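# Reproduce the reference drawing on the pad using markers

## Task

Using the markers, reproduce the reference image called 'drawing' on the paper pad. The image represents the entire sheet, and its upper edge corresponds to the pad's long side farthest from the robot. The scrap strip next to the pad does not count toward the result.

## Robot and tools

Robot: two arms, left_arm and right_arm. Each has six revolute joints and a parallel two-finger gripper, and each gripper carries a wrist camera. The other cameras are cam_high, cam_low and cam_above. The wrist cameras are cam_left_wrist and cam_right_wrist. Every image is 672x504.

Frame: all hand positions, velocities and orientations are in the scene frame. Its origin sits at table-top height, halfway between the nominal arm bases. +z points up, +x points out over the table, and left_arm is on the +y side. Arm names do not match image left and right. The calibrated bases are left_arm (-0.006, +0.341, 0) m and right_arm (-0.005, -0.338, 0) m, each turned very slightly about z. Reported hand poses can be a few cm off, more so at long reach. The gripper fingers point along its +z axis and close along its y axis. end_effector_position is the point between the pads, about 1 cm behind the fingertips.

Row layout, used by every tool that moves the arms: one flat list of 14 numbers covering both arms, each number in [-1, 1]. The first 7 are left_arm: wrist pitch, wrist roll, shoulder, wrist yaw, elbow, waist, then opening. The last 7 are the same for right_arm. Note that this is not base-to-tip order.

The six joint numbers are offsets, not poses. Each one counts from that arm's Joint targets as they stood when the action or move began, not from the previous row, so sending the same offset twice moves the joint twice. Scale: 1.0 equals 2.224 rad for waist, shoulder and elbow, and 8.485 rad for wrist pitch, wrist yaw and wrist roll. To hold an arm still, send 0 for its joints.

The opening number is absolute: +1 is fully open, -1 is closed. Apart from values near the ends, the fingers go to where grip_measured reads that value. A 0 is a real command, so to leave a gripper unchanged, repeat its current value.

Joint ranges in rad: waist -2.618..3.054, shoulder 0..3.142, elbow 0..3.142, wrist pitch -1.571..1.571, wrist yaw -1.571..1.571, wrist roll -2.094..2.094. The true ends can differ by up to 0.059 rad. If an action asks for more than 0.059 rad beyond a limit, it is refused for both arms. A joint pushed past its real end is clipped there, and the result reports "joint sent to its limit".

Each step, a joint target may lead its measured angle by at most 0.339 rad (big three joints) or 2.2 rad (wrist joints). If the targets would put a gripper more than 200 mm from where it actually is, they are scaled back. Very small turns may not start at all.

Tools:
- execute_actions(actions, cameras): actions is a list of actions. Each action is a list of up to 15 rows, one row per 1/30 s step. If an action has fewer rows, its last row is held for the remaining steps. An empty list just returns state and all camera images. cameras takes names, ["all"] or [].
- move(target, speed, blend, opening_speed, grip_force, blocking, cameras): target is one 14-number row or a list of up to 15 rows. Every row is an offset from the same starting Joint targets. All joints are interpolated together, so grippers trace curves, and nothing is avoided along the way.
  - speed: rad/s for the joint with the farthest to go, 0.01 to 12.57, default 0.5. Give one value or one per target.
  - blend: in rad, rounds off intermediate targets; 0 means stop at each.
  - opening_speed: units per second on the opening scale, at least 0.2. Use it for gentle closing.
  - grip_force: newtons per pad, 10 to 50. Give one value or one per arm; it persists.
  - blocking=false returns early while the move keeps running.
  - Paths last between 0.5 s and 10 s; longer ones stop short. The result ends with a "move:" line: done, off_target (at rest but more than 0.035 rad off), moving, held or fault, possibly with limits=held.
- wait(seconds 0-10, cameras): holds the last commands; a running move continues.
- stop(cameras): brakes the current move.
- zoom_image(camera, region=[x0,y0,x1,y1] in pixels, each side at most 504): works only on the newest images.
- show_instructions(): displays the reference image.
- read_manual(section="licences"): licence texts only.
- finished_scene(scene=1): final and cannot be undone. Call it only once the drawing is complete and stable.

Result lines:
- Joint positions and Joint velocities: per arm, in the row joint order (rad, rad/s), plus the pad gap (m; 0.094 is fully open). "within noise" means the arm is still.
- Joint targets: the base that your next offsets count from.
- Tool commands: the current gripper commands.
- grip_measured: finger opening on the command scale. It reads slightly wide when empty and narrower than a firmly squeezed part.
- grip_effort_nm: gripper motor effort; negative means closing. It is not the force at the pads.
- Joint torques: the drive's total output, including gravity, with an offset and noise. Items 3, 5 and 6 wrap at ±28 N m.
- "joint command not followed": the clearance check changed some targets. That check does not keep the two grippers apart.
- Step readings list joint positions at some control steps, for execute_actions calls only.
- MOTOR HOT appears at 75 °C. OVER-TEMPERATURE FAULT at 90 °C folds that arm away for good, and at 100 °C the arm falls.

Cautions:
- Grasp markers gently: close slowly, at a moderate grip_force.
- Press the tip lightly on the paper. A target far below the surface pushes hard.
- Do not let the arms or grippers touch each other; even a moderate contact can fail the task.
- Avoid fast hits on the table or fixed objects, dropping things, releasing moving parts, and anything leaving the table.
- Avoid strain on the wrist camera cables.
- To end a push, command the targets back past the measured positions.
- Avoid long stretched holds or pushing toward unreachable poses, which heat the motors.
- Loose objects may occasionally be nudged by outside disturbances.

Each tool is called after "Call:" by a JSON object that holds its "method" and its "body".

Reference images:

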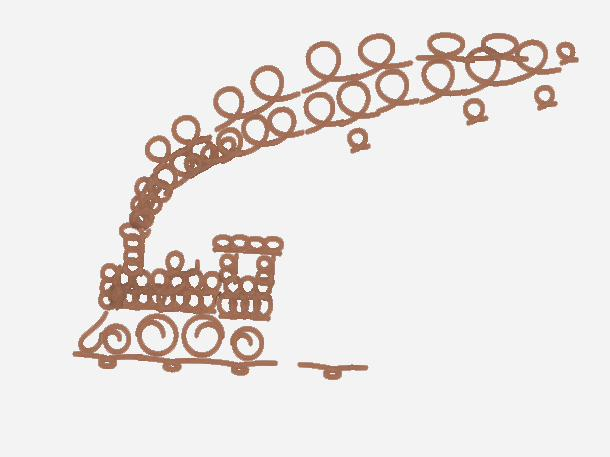

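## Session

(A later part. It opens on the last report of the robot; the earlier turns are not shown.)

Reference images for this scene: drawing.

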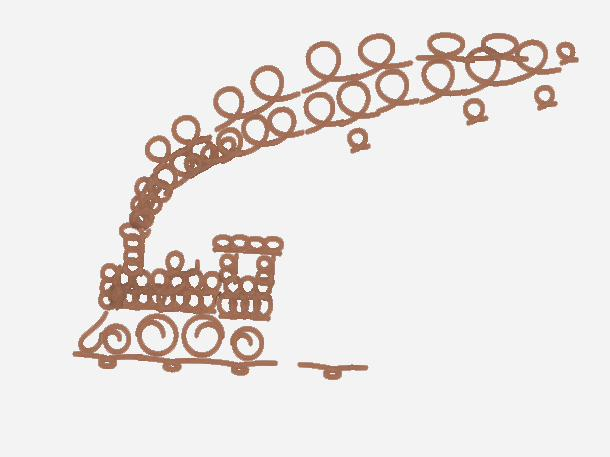

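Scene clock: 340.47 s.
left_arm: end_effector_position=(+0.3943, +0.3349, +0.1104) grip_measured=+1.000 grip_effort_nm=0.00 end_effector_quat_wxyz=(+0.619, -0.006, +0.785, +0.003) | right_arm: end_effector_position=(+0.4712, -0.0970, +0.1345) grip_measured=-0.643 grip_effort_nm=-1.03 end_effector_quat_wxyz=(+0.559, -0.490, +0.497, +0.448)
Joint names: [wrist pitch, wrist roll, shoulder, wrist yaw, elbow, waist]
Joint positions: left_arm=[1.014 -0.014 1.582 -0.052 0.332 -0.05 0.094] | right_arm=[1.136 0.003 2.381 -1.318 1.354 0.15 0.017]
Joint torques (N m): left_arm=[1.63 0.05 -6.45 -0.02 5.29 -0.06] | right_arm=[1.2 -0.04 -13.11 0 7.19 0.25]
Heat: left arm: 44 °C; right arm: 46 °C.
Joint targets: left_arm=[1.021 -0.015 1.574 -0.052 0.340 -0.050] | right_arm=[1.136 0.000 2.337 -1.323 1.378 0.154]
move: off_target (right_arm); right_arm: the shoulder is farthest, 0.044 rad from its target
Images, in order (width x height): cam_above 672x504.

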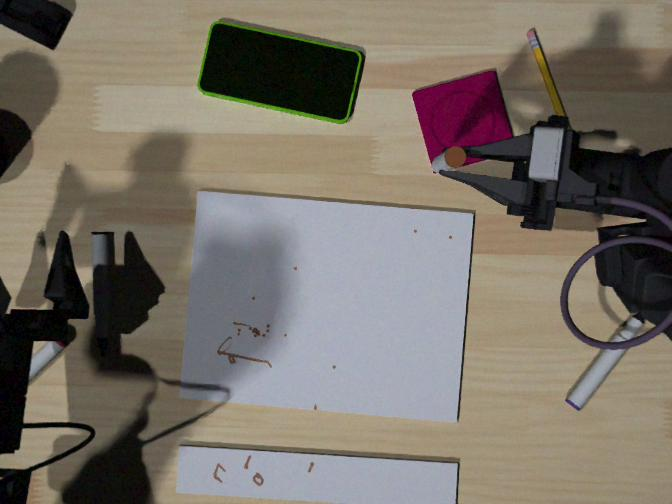

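Call:
{"method": "move", "body": {"target": [[0,0,0,0,0,0,1, 0,0,0.01919,-0.01575,0,0.18790,-1],[0,0,0,0,0,0,1, 0,0,0.03718,-0.01810,0,0.19689,-1],[0,0,0,0,0,0,1, 0,0,0.0700,-0.01810,0,0.19689,-1]], "speed": [0.5,0.05,0.08], "cameras": []}}

Call:
{"method": "move", "body": {"target": [[0,0,0,0,0,0,1, 0,0,0,-0.00118,0,-0.00553,-1],[0,0,0,0,0,0,1, 0,0,0,-0.00303,0,-0.00710,-1],[0,0,0,0,0,0,1, 0,0,0,-0.00441,0,-0.01093,-1],[0,0,0,0,0,0,1, 0,0,0,-0.00210,0,-0.01192,-1],[0,0,0,0,0,0,1, 0,0,0,-0.00052,0,-0.01322,-1],[0,0,0,0,0,0,1, 0,0,0,0.00048,0,-0.00270,-1],[0,0,0,0,0,0,1, 0,0,0,0.00233,0,-0.00108,-1],[0,0,0,0,0,0,1, 0,0,0,0.00371,0,0.00274,-1],[0,0,0,0,0,0,1, 0,0,0,0.00140,0,0.00373,-1],[0,0,0,0,0,0,1, 0,0,0,-0.00018,0,0.00504,-1],[0,0,0,0,0,0,1, 0,0,0,-0.00088,0,0.00504,-1],[0,0,0,0,0,0,1, 0,0,-0.0508,-0.00088,0,0.00504,-1]], "speed": [0.03,0.06,0.05,0.06,0.05,0.03,0.06,0.05,0.06,0.05,0.05,0.25], "blend": [0.001,0.001,0,0.001,0,0.001,0.001,0,0.001,0,0,0], "cameras": []}}

Call:
{"method": "move", "body": {"target": [0,0,0,0,0,0,1, 0,0,-0.02,0,0,-0.2,-1], "speed": 0.7, "cameras": ["cam_above"]}}

Call:
{"method": "zoom_image", "body": {"camera": "cam_above", "region": [258, 318, 300, 348]}}

Scene clock: 348.87 s.
left_arm: end_effector_position=(+0.3943, +0.3349, +0.1104) grip_measured=+1.000 grip_effort_nm=0.00 end_effector_quat_wxyz=(+0.619, -0.006, +0.785, +0.003) | right_arm: end_effector_position=(+0.2998, +0.0706, +0.0860) grip_measured=-0.643 grip_effort_nm=-1.03 end_effector_quat_wxyz=(-0.374, +0.602, -0.370, -0.601)
Joint names: [wrist pitch, wrist roll, shoulder, wrist yaw, elbow, waist]
Joint positions: left_arm=[1.014 -0.014 1.582 -0.052 0.332 -0.05 0.094] | right_arm=[1.137 0.003 2.481 -1.465 1.354 0.585 0.017]
Joint torques (N m): left_arm=[1.66 0.07 -6.52 -0.03 5.14 -0.14] | right_arm=[1.15 -0.03 -9.02 -0.12 6.71 0.5]
Heat: left arm: 44 °C; right arm: 47 °C.
Joint targets: left_arm=[1.021 -0.015 1.574 -0.052 0.340 -0.050] | right_arm=[1.136 0.000 2.493 -1.477 1.378 0.591]
move: done
No camera images: "cameras" was empty.

Scene clock: 354.83 s.
left_arm: end_effector_position=(+0.3943, +0.3349, +0.1104) grip_measured=+1.000 grip_effort_nm=0.00 end_effector_quat_wxyz=(+0.619, -0.006, +0.785, +0.003) | right_arm: end_effector_position=(+0.2952, +0.0741, +0.1169) grip_measured=-0.643 grip_effort_nm=-1.03 end_effector_quat_wxyz=(-0.390, +0.616, -0.342, -0.593)
Joint names: [wrist pitch, wrist roll, shoulder, wrist yaw, elbow, waist]
Joint positions: left_arm=[1.014 -0.014 1.582 -0.052 0.332 -0.05 0.094] | right_arm=[1.136 0.003 2.413 -1.472 1.354 0.596 0.017]
Joint torques (N m): left_arm=[1.7 0.05 -6.43 -0.05 5.23 -0.02] | right_arm=[1.13 -0.03 -12.26 -0.08 7.02 0.5]
Heat: left arm: 44 °C; right arm: 47 °C.
Joint targets: left_arm=[1.021 -0.015 1.574 -0.052 0.340 -0.050] | right_arm=[1.136 0.000 2.380 -1.484 1.378 0.602]
move: done
No camera images: "cameras" was empty.

Scene clock: 356.27 s.
left_arm: end_effector_position=(+0.3943, +0.3349, +0.1104) grip_measured=+1.000 grip_effort_nm=0.00 end_effector_quat_wxyz=(+0.619, -0.006, +0.785, +0.003) | right_arm: end_effector_position=(+0.4418, -0.0940, +0.1329) grip_measured=-0.643 grip_effort_nm=-1.03 end_effector_quat_wxyz=(+0.518, -0.534, +0.458, +0.486)
Joint names: [wrist pitch, wrist roll, shoulder, wrist yaw, elbow, waist]
Joint positions: left_arm=[1.014 -0.014 1.582 -0.052 0.332 -0.05 0.094] | right_arm=[1.136 0.003 2.378 -1.476 1.354 0.155 0.017]
Joint torques (N m): left_arm=[1.66 0.04 -6.49 -0.06 5.23 -0.12] | right_arm=[1.11 -0.03 -12.93 -0.02 7.09 0.25]
Heat: left arm: 44 °C; right arm: 47 °C.
Joint targets: left_arm=[1.021 -0.015 1.574 -0.052 0.340 -0.050] | right_arm=[1.136 0.000 2.336 -1.484 1.378 0.158]
move: off_target (right_arm); right_arm: the shoulder is farthest, 0.043 rad from its target
Images, in order (width x height): cam_above 672x504.

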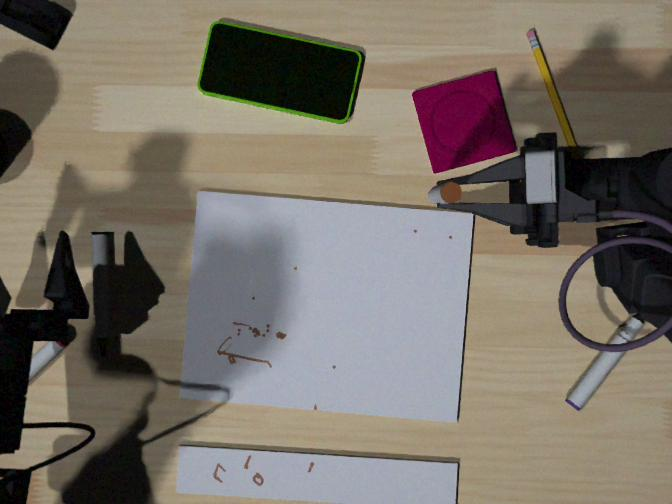

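Scaled by 12.000 from the camera's 672x504 image, which has a finer 960x720 frame.

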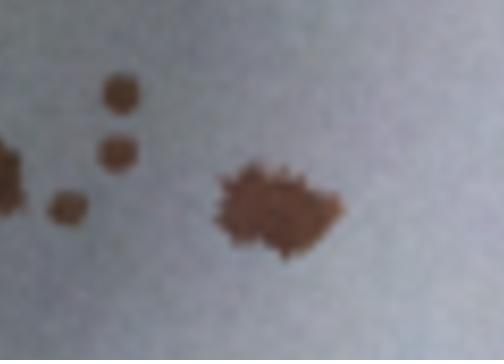

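Call:
{"method": "move", "body": {"target": [[0,0,0,0,0,0,1, 0,0,0.0200,0.00741,0,0.18134,-1],[0,0,0,0,0,0,1, 0,0,0.03798,0.00506,0,0.19033,-1],[0,0,0,0,0,0,1, 0,0,0.06765,0.00506,0,0.19033,-1]], "speed": [0.5,0.05,0.08], "cameras": []}}

Call:
{"method": "move", "body": {"target": [[0,0,0,0,0,0,1, 0,0,0,-0.00145,0,-0.00562,-1],[0,0,0,0,0,0,1, 0,0,0,-0.00361,0,-0.00764,-1],[0,0,0,0,0,0,1, 0,0,0,-0.00490,0,-0.01084,-1],[0,0,0,0,0,0,1, 0,0,0,-0.00229,0,-0.01340,-1],[0,0,0,0,0,0,1, 0,0,0,-0.00152,0,-0.01398,-1],[0,0,0,0,0,0,1, 0,0,0,0.00031,0,-0.00342,-1],[0,0,0,0,0,0,1, 0,0,0,0.00249,0,-0.00135,-1],[0,0,0,0,0,0,1, 0,0,0,0.00377,0,0.00184,-1],[0,0,0,0,0,0,1, 0,0,0,0.00113,0,0.00441,-1],[0,0,0,0,0,0,1, 0,0,0,-0.00018,0,0.00504,-1],[0,0,0,0,0,0,1, 0,0,0,-0.00132,0,0.00504,-1],[0,0,0,0,0,0,1, 0,0,-0.05216,-0.00132,0,0.00504,-1]], "speed": [0.03,0.04,0.022,0.044,0.028,0.03,0.04,0.022,0.045,0.03,0.03,0.25], "blend": [0.0006,0.0006,0.0006,0.0006,0.0006,0.0006,0.0006,0.0006,0.0006,0.0006,0,0], "cameras": []}}

Call:
{"method": "move", "body": {"target": [0,0,0,0,0,0,1, 0,0,-0.02,0,0,-0.2,-1], "speed": 0.7, "cameras": ["cam_above"]}}

Call:
{"method": "zoom_image", "body": {"camera": "cam_above", "region": [258, 312, 300, 342]}}

Scene clock: 363.10 s.
left_arm: end_effector_position=(+0.3943, +0.3349, +0.1104) grip_measured=+1.000 grip_effort_nm=0.00 end_effector_quat_wxyz=(+0.619, -0.006, +0.785, +0.003) | right_arm: end_effector_position=(+0.3098, +0.0701, +0.0867) grip_measured=-0.643 grip_effort_nm=-1.03 end_effector_quat_wxyz=(-0.388, +0.594, -0.383, -0.592)
Joint names: [wrist pitch, wrist roll, shoulder, wrist yaw, elbow, waist]
Joint positions: left_arm=[1.014 -0.014 1.582 -0.052 0.332 -0.05 0.094] | right_arm=[1.136 0.003 2.48 -1.431 1.354 0.575 0.017]
Joint torques (N m): left_arm=[1.67 0.05 -6.38 -0.04 5.26 -0.08] | right_arm=[1.16 -0.04 -9.31 -0.12 6.83 0.49]
Heat: left arm: 44 °C; right arm: 46 °C.
Joint targets: left_arm=[1.021 -0.015 1.574 -0.052 0.340 -0.050] | right_arm=[1.136 0.000 2.486 -1.441 1.378 0.581]
move: done
No camera images: "cameras" was empty.

Scene clock: 369.33 s.
left_arm: end_effector_position=(+0.3943, +0.3349, +0.1104) grip_measured=+1.000 grip_effort_nm=0.00 end_effector_quat_wxyz=(+0.619, -0.006, +0.785, +0.003) | right_arm: end_effector_position=(+0.3049, +0.0730, +0.1224) grip_measured=-0.643 grip_effort_nm=-1.03 end_effector_quat_wxyz=(-0.406, +0.609, -0.352, -0.584)
Joint names: [wrist pitch, wrist roll, shoulder, wrist yaw, elbow, waist]
Joint positions: left_arm=[1.014 -0.014 1.582 -0.052 0.332 -0.05 0.094] | right_arm=[1.135 0.003 2.402 -1.441 1.354 0.585 0.017]
Joint torques (N m): left_arm=[1.68 0.05 -6.39 -0.04 5.26 -0.1] | right_arm=[1.15 -0.03 -12.18 -0.07 6.97 0.59]
Heat: left arm: 44 °C; right arm: 45 °C.
Joint targets: left_arm=[1.021 -0.015 1.574 -0.052 0.340 -0.050] | right_arm=[1.136 0.000 2.370 -1.452 1.378 0.592]
move: done
No camera images: "cameras" was empty.

Scene clock: 370.77 s.
left_arm: end_effector_position=(+0.3943, +0.3349, +0.1104) grip_measured=+1.000 grip_effort_nm=0.00 end_effector_quat_wxyz=(+0.619, -0.006, +0.785, +0.003) | right_arm: end_effector_position=(+0.4497, -0.0987, +0.1380) grip_measured=-0.643 grip_effort_nm=-1.03 end_effector_quat_wxyz=(+0.532, -0.525, +0.465, +0.474)
Joint names: [wrist pitch, wrist roll, shoulder, wrist yaw, elbow, waist]
Joint positions: left_arm=[1.014 -0.014 1.582 -0.052 0.332 -0.05 0.094] | right_arm=[1.135 0.003 2.368 -1.446 1.354 0.144 0.017]
Joint torques (N m): left_arm=[1.65 0.01 -6.53 -0.01 5.3 -0.1] | right_arm=[1.13 -0.04 -12.92 0 7.15 0.29]
Heat: left arm: 44 °C; right arm: 45 °C.
Joint targets: left_arm=[1.021 -0.015 1.574 -0.052 0.340 -0.050] | right_arm=[1.136 0.000 2.326 -1.452 1.378 0.147]
move: off_target (right_arm); right_arm: the shoulder is farthest, 0.043 rad from its target
Images, in order (width x height): cam_above 672x504.

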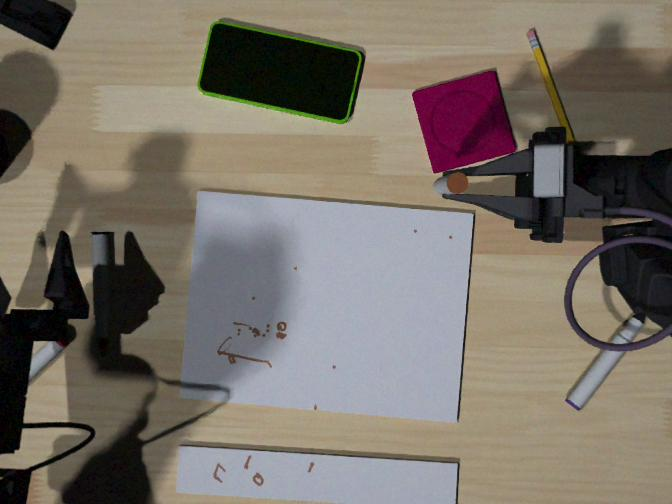

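Scaled by 12.000 from the camera's 672x504 image, which has a finer 960x720 frame.

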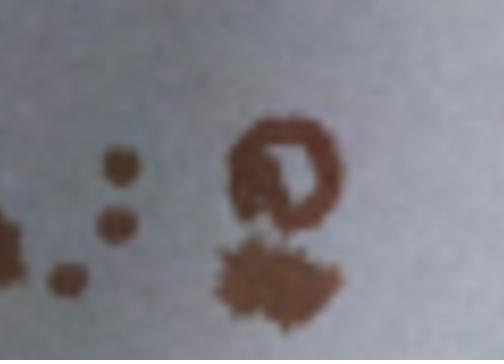

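Call:
{"method": "zoom_image", "body": {"camera": "cam_above", "region": [272, 318, 293, 333]}}

Scaled by 24.000 from the camera's 672x504 image, which has a finer 960x720 frame.

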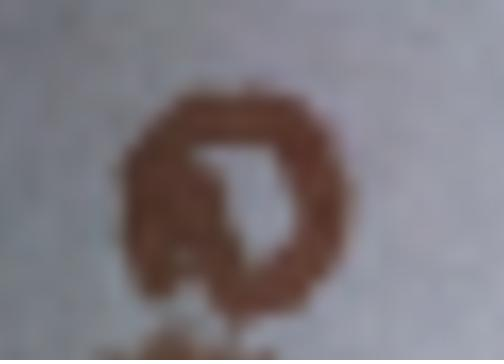

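Call:
{"method": "move", "body": {"target": [[0,0,0,0,0,0,1, 0,0,0.03349,0.00324,0,0.21034,-1],[0,0,0,0,0,0,1, 0,0,0.04248,0.00560,0,0.19910,-1],[0,0,0,0,0,0,1, 0,0,0.07216,0.00560,0,0.19910,-1],[0,0,0,0,0,0,1, 0,0,0.07216,0.00638,0,0.19227,-1],[0,0,0,0,0,0,1, 0,0,0.07216,0.00771,0,0.19159,-1],[0,0,0,0,0,0,1, 0,0,0.07216,0.00902,0,0.20225,-1],[0,0,0,0,0,0,1, 0,0,0.07216,0.01147,0,0.20454,-1],[0,0,0,0,0,0,1, 0,0,0.07216,0.01287,0,0.20800,-1],[0,0,0,0,0,0,1, 0,0,0.07216,0.01030,0,0.21021,-1],[0,0,0,0,0,0,1, 0,0,0.07216,0.00897,0,0.21088,-1],[0,0,0,0,0,0,1, 0,0,0.07216,0.00766,0,0.20022,-1],[0,0,0,0,0,0,1, 0,0,0.07216,0.00521,0,0.19793,-1],[0,0,0,0,0,0,1, 0,0,0.07216,0.00377,0,0.19348,-1],[0,0,0,0,0,0,1, 0,0,0.04248,0.00377,0,0.19348,-1]], "speed": [0.8,0.05,0.08,0.03,0.036,0.032,0.047,0.03,0.05,0.036,0.032,0.047,0.03,0.25], "blend": [0,0,0,0.0006,0.0006,0.0006,0.0006,0.0006,0.0006,0.0006,0.0006,0.0006,0,0], "cameras": []}}

Scene clock: 385.10 s.
left_arm: end_effector_position=(+0.3943, +0.3349, +0.1104) grip_measured=+1.000 grip_effort_nm=0.00 end_effector_quat_wxyz=(+0.619, -0.006, +0.785, +0.003) | right_arm: end_effector_position=(+0.3101, +0.0749, +0.0949) grip_measured=-0.643 grip_effort_nm=-1.03 end_effector_quat_wxyz=(-0.397, +0.594, -0.381, -0.587)
Joint names: [wrist pitch, wrist roll, shoulder, wrist yaw, elbow, waist]
Joint positions: left_arm=[1.014 -0.014 1.582 -0.052 0.332 -0.05 0.094] | right_arm=[1.135 0.003 2.462 -1.408 1.354 0.584 0.017]
Joint torques (N m): left_arm=[1.65 0.07 -6.52 -0.02 5.22 -0.08] | right_arm=[1.18 -0.03 -13.09 -0.11 6.74 -0.57]
Heat: left arm: 44 °C; right arm: 45 °C.
Joint targets: left_arm=[1.021 -0.015 1.574 -0.052 0.340 -0.050] | right_arm=[1.136 0.000 2.420 -1.420 1.378 0.578]
move: off_target (right_arm); right_arm: the shoulder is farthest, 0.042 rad from its target
No camera images: "cameras" was empty.

Call:
{"method": "move", "body": {"target": [[0,0,0,0,0,0,1, 0,0,-0.03,0,0,0,-1],[0,0,0,0,0,0,1, 0,0,-0.04,0,0,-0.19,-1]], "speed": [0.3,0.8], "cameras": ["cam_above"]}}

Call:
{"method": "zoom_image", "body": {"camera": "cam_above", "region": [230, 310, 300, 360]}}

Scene clock: 387.50 s.
left_arm: end_effector_position=(+0.3943, +0.3349, +0.1104) grip_measured=+1.000 grip_effort_nm=0.00 end_effector_quat_wxyz=(+0.619, -0.006, +0.785, +0.003) | right_arm: end_effector_position=(+0.4529, -0.0940, +0.1358) grip_measured=-0.643 grip_effort_nm=-1.03 end_effector_quat_wxyz=(+0.536, -0.518, +0.472, +0.471)
Joint names: [wrist pitch, wrist roll, shoulder, wrist yaw, elbow, waist]
Joint positions: left_arm=[1.014 -0.014 1.582 -0.052 0.332 -0.05 0.094] | right_arm=[1.135 0.003 2.374 -1.414 1.354 0.154 0.017]
Joint torques (N m): left_arm=[1.69 0.04 -6.45 -0.02 5.22 -0.03] | right_arm=[1.16 -0.03 -13 0 7.15 0.05]
Heat: left arm: 44 °C; right arm: 45 °C.
Joint targets: left_arm=[1.021 -0.015 1.574 -0.052 0.340 -0.050] | right_arm=[1.136 0.000 2.331 -1.420 1.378 0.155]
move: off_target (right_arm); right_arm: the shoulder is farthest, 0.043 rad from its target
Images, in order (width x height): cam_above 672x504.

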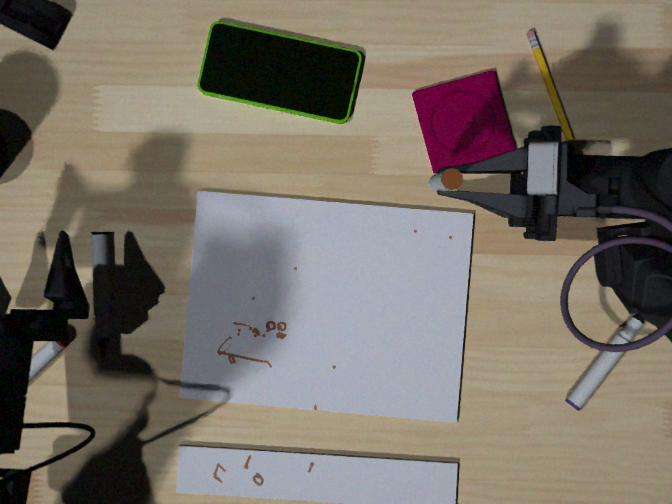

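Scaled by 7.200 from the camera's 672x504 image, which has a finer 960x720 frame.

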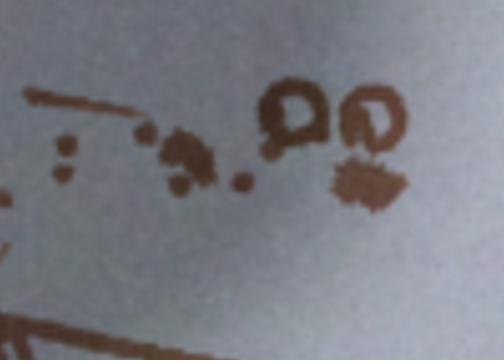

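Call:
{"method": "move", "body": {"target": [[0,0,0,0,0,0,1, 0,0,0.0400,0.00431,0,0.21239,-1],[0,0,0,0,0,0,1, 0,0,0.0400,0.00667,0,0.20115,-1],[0,0,0,0,0,0,1, 0,0,0.06968,0.00667,0,0.20115,-1],[0,0,0,0,0,0,1, 0,0,0.06968,0.00746,0,0.19432,-1],[0,0,0,0,0,0,1, 0,0,0.06968,0.00871,0,0.19373,-1],[0,0,0,0,0,0,1, 0,0,0.06968,0.01003,0,0.20439,-1],[0,0,0,0,0,0,1, 0,0,0.06968,0.01260,0,0.20677,-1],[0,0,0,0,0,0,1, 0,0,0.06968,0.01408,0,0.21037,-1],[0,0,0,0,0,0,1, 0,0,0.06968,0.01150,0,0.21253,-1],[0,0,0,0,0,0,1, 0,0,0.06968,0.01025,0,0.21311,-1],[0,0,0,0,0,0,1, 0,0,0.06968,0.00893,0,0.20246,-1],[0,0,0,0,0,0,1, 0,0,0.06968,0.00637,0,0.20007,-1],[0,0,0,0,0,0,1, 0,0,0.06968,0.00485,0,0.19553,-1],[0,0,0,0,0,0,1, 0,0,0.03101,0.00485,0,0.19553,-1]], "speed": [0.8,0.05,0.08,0.03,0.036,0.032,0.047,0.03,0.05,0.036,0.032,0.047,0.03,0.25], "blend": [0,0,0,0.0006,0.0006,0.0006,0.0006,0.0006,0.0006,0.0006,0.0006,0.0006,0,0], "cameras": []}}

Call:
{"method": "move", "body": {"target": [[0,0,0,0,0,0,1, 0,0,0.00899,0.00456,0,0.02320,-1],[0,0,0,0,0,0,1, 0,0,0.00899,0.00692,0,0.01196,-1],[0,0,0,0,0,0,1, 0,0,0.03867,0.00692,0,0.01196,-1],[0,0,0,0,0,0,1, 0,0,0.03867,0.00772,0,0.00517,-1],[0,0,0,0,0,0,1, 0,0,0.03867,0.00889,0,0.00468,-1],[0,0,0,0,0,0,1, 0,0,0.03867,0.01022,0,0.01533,-1],[0,0,0,0,0,0,1, 0,0,0.03867,0.01293,0,0.01781,-1],[0,0,0,0,0,0,1, 0,0,0.03867,0.01450,0,0.02149,-1],[0,0,0,0,0,0,1, 0,0,0.03867,0.01194,0,0.02365,-1],[0,0,0,0,0,0,1, 0,0,0.03867,0.01074,0,0.02415,-1],[0,0,0,0,0,0,1, 0,0,0.03867,0.00940,0,0.01349,-1],[0,0,0,0,0,0,1, 0,0,0.03867,0.00669,0,0.01102,-1],[0,0,0,0,0,0,1, 0,0,0.03867,0.00509,0,0.00634,-1],[0,0,0,0,0,0,1, 0,0,0,0.00509,0,0.00634,-1]], "speed": [0.15,0.05,0.08,0.03,0.036,0.032,0.047,0.03,0.05,0.036,0.032,0.047,0.03,0.25], "blend": [0,0,0,0.0006,0.0006,0.0006,0.0006,0.0006,0.0006,0.0006,0.0006,0.0006,0,0], "cameras": []}}

Call:
{"method": "move", "body": {"target": [[0,0,0,0,0,0,1, 0,0,0.00899,0.00461,0,0.02428,-1],[0,0,0,0,0,0,1, 0,0,0.00899,0.00697,0,0.01304,-1],[0,0,0,0,0,0,1, 0,0,0.03867,0.00697,0,0.01304,-1],[0,0,0,0,0,0,1, 0,0,0.03867,0.00778,0,0.00634,-1],[0,0,0,0,0,0,1, 0,0,0.03867,0.00886,0,0.00585,-1],[0,0,0,0,0,0,1, 0,0,0.03867,0.01021,0,0.01655,-1],[0,0,0,0,0,0,1, 0,0,0.03867,0.01306,0,0.01911,-1],[0,0,0,0,0,0,1, 0,0,0.03867,0.01472,0,0.02293,-1],[0,0,0,0,0,0,1, 0,0,0.03867,0.01213,0,0.02500,-1],[0,0,0,0,0,0,1, 0,0,0.03867,0.01104,0,0.02549,-1],[0,0,0,0,0,0,1, 0,0,0.03867,0.00970,0,0.01479,-1],[0,0,0,0,0,0,1, 0,0,0.03867,0.00685,0,0.01223,-1],[0,0,0,0,0,0,1, 0,0,0.03867,0.00514,0,0.00742,-1],[0,0,0,0,0,0,1, 0,0,0,0.00514,0,0.00742,-1]], "speed": [0.15,0.05,0.08,0.03,0.036,0.032,0.047,0.03,0.05,0.036,0.032,0.047,0.03,0.25], "blend": [0,0,0,0.0006,0.0006,0.0006,0.0006,0.0006,0.0006,0.0006,0.0006,0.0006,0,0], "cameras": []}}

Call:
{"method": "move", "body": {"target": [[0,0,0,0,0,0,1, 0,0,0.00899,0.00499,0,0.02424,-1],[0,0,0,0,0,0,1, 0,0,0.00899,0.00734,0,0.01299,-1],[0,0,0,0,0,0,1, 0,0,0.03867,0.00734,0,0.01299,-1],[0,0,0,0,0,0,1, 0,0,0.03867,0.00817,0,0.00629,-1],[0,0,0,0,0,0,1, 0,0,0.03867,0.00917,0,0.00594,-1],[0,0,0,0,0,0,1, 0,0,0.03867,0.01052,0,0.01659,-1],[0,0,0,0,0,0,1, 0,0,0.03867,0.01354,0,0.01933,-1],[0,0,0,0,0,0,1, 0,0,0.03867,0.01532,0,0.02329,-1],[0,0,0,0,0,0,1, 0,0,0.03867,0.01270,0,0.02531,-1],[0,0,0,0,0,0,1, 0,0,0.03867,0.01170,0,0.02567,-1],[0,0,0,0,0,0,1, 0,0,0.03867,0.01035,0,0.01502,-1],[0,0,0,0,0,0,1, 0,0,0.03867,0.00733,0,0.01228,-1],[0,0,0,0,0,0,1, 0,0,0.03867,0.00552,0,0.00737,-1],[0,0,0,0,0,0,1, 0,0,0,0.00552,0,0.00737,-1]], "speed": [0.15,0.05,0.08,0.03,0.036,0.032,0.047,0.03,0.05,0.036,0.032,0.047,0.03,0.25], "blend": [0,0,0,0.0006,0.0006,0.0006,0.0006,0.0006,0.0006,0.0006,0.0006,0.0006,0,0], "cameras": []}}

Call:
{"method": "move", "body": {"target": [[0,0,0,0,0,0,1, 0,0,0.00899,0.00689,0,0.02302,-1],[0,0,0,0,0,0,1, 0,0,0.00899,0.00925,0,0.01178,-1],[0,0,0,0,0,0,1, 0,0,0.03867,0.00925,0,0.01178,-1],[0,0,0,0,0,0,1, 0,0,0.03867,0.01009,0,0.00517,-1],[0,0,0,0,0,0,1, 0,0,0.03867,0.01098,0,0.00486,-1],[0,0,0,0,0,0,1, 0,0,0.03867,0.01236,0,0.01551,-1],[0,0,0,0,0,0,1, 0,0,0.03867,0.01562,0,0.01844,-1],[0,0,0,0,0,0,1, 0,0,0.03867,0.01755,0,0.02262,-1],[0,0,0,0,0,0,1, 0,0,0.03867,0.01493,0,0.02455,-1],[0,0,0,0,0,0,1, 0,0,0.03867,0.01404,0,0.02487,-1],[0,0,0,0,0,0,1, 0,0,0.03867,0.01266,0,0.01421,-1],[0,0,0,0,0,0,1, 0,0,0.03867,0.00940,0,0.01129,-1],[0,0,0,0,0,0,1, 0,0,0.03867,0.00742,0,0.00616,-1],[0,0,0,0,0,0,1, 0,0,0,0.00742,0,0.00616,-1]], "speed": [0.15,0.05,0.08,0.03,0.036,0.032,0.047,0.03,0.05,0.036,0.032,0.047,0.03,0.25], "blend": [0,0,0,0.0006,0.0006,0.0006,0.0006,0.0006,0.0006,0.0006,0.0006,0.0006,0,0], "cameras": ["cam_above"]}}

Scene clock: 401.80 s.
left_arm: end_effector_position=(+0.3943, +0.3349, +0.1104) grip_measured=+1.000 grip_effort_nm=0.00 end_effector_quat_wxyz=(+0.619, -0.006, +0.785, +0.003) | right_arm: end_effector_position=(+0.3119, +0.0819, +0.1070) grip_measured=-0.643 grip_effort_nm=-1.03 end_effector_quat_wxyz=(-0.413, +0.591, -0.381, -0.578)
Joint names: [wrist pitch, wrist roll, shoulder, wrist yaw, elbow, waist]
Joint positions: left_arm=[1.014 -0.014 1.582 -0.052 0.332 -0.05 0.094] | right_arm=[1.135 0.003 2.437 -1.368 1.354 0.597 0.017]
Joint torques (N m): left_arm=[1.67 0.06 -6.38 -0.07 5.22 -0.09] | right_arm=[1.19 -0.04 -12.62 -0.09 6.91 -0.59]
Heat: left arm: 44 °C; right arm: 45 °C.
Joint targets: left_arm=[1.021 -0.015 1.574 -0.052 0.340 -0.050] | right_arm=[1.136 0.000 2.400 -1.379 1.378 0.590]
move: off_target (right_arm); right_arm: the shoulder is farthest, 0.037 rad from its target
No camera images: "cameras" was empty.

Scene clock: 410.73 s.
left_arm: end_effector_position=(+0.3943, +0.3349, +0.1104) grip_measured=+1.000 grip_effort_nm=0.00 end_effector_quat_wxyz=(+0.619, -0.006, +0.785, +0.003) | right_arm: end_effector_position=(+0.3132, +0.0891, +0.1072) grip_measured=-0.643 grip_effort_nm=-1.03 end_effector_quat_wxyz=(-0.422, +0.585, -0.389, -0.573)
Joint names: [wrist pitch, wrist roll, shoulder, wrist yaw, elbow, waist]
Joint positions: left_arm=[1.014 -0.014 1.582 -0.052 0.332 -0.05 0.094] | right_arm=[1.135 0.003 2.437 -1.325 1.354 0.611 0.017]
Joint torques (N m): left_arm=[1.67 0.05 -6.48 -0.06 5.23 -0.12] | right_arm=[1.25 -0.03 -12.71 -0.09 6.91 -0.59]
Heat: left arm: 44 °C; right arm: 45 °C.
Joint targets: left_arm=[1.021 -0.015 1.574 -0.052 0.340 -0.050] | right_arm=[1.136 0.000 2.400 -1.336 1.378 0.604]
move: off_target (right_arm); right_arm: the shoulder is farthest, 0.037 rad from its target
No camera images: "cameras" was empty.

Scene clock: 419.77 s.
left_arm: end_effector_position=(+0.3943, +0.3349, +0.1104) grip_measured=+1.000 grip_effort_nm=0.00 end_effector_quat_wxyz=(+0.619, -0.006, +0.785, +0.003) | right_arm: end_effector_position=(+0.3134, +0.0971, +0.1075) grip_measured=-0.643 grip_effort_nm=-1.03 end_effector_quat_wxyz=(-0.430, +0.579, -0.397, -0.568)
Joint names: [wrist pitch, wrist roll, shoulder, wrist yaw, elbow, waist]
Joint positions: left_arm=[1.014 -0.014 1.582 -0.052 0.332 -0.05 0.094] | right_arm=[1.134 0.003 2.437 -1.281 1.354 0.628 0.017]
Joint torques (N m): left_arm=[1.65 0.02 -6.43 -0.06 5.18 -0.09] | right_arm=[1.27 -0.04 -12.66 -0.1 6.91 -0.59]
Heat: left arm: 44 °C; right arm: 44 °C.
Joint targets: left_arm=[1.021 -0.015 1.574 -0.052 0.340 -0.050] | right_arm=[1.136 0.000 2.400 -1.292 1.378 0.621]
move: off_target (right_arm); right_arm: the shoulder is farthest, 0.037 rad from its target
No camera images: "cameras" was empty.

Scene clock: 428.90 s.
left_arm: end_effector_position=(+0.3943, +0.3349, +0.1104) grip_measured=+1.000 grip_effort_nm=0.00 end_effector_quat_wxyz=(+0.619, -0.006, +0.785, +0.003) | right_arm: end_effector_position=(+0.3143, +0.1048, +0.1077) grip_measured=-0.643 grip_effort_nm=-1.03 end_effector_quat_wxyz=(-0.438, +0.572, -0.406, -0.562)
Joint names: [wrist pitch, wrist roll, shoulder, wrist yaw, elbow, waist]
Joint positions: left_arm=[1.014 -0.014 1.582 -0.052 0.332 -0.05 0.094] | right_arm=[1.134 0.003 2.438 -1.234 1.354 0.644 0.017]
Joint torques (N m): left_arm=[1.69 0.02 -6.37 -0.08 5.27 -0.12] | right_arm=[1.29 -0.03 -12.79 -0.1 6.95 -0.62]
Heat: left arm: 44 °C; right arm: 44 °C.
Joint targets: left_arm=[1.021 -0.015 1.574 -0.052 0.340 -0.050] | right_arm=[1.136 0.000 2.400 -1.246 1.378 0.637]
move: off_target (right_arm); right_arm: the shoulder is farthest, 0.038 rad from its target
No camera images: "cameras" was empty.

Scene clock: 438.23 s.
left_arm: end_effector_position=(+0.3943, +0.3349, +0.1104) grip_measured=+1.000 grip_effort_nm=0.00 end_effector_quat_wxyz=(+0.619, -0.006, +0.785, +0.003) | right_arm: end_effector_position=(+0.3191, +0.1122, +0.1080) grip_measured=-0.643 grip_effort_nm=-1.03 end_effector_quat_wxyz=(-0.452, +0.560, -0.420, -0.553)
Joint names: [wrist pitch, wrist roll, shoulder, wrist yaw, elbow, waist]
Joint positions: left_arm=[1.014 -0.014 1.582 -0.052 0.332 -0.05 0.094] | right_arm=[1.133 0.003 2.438 -1.171 1.354 0.658 0.017]
Joint torques (N m): left_arm=[1.65 0.03 -6.5 -0.03 5.19 -0.05] | right_arm=[1.32 -0.04 -12.82 -0.1 7.02 -0.61]
Heat: left arm: 44 °C; right arm: 43 °C.
Joint targets: left_arm=[1.021 -0.015 1.574 -0.052 0.340 -0.050] | right_arm=[1.136 0.000 2.400 -1.183 1.378 0.651]
move: off_target (right_arm); right_arm: the shoulder is farthest, 0.038 rad from its target
Images, in order (width x height): cam_above 672x504.

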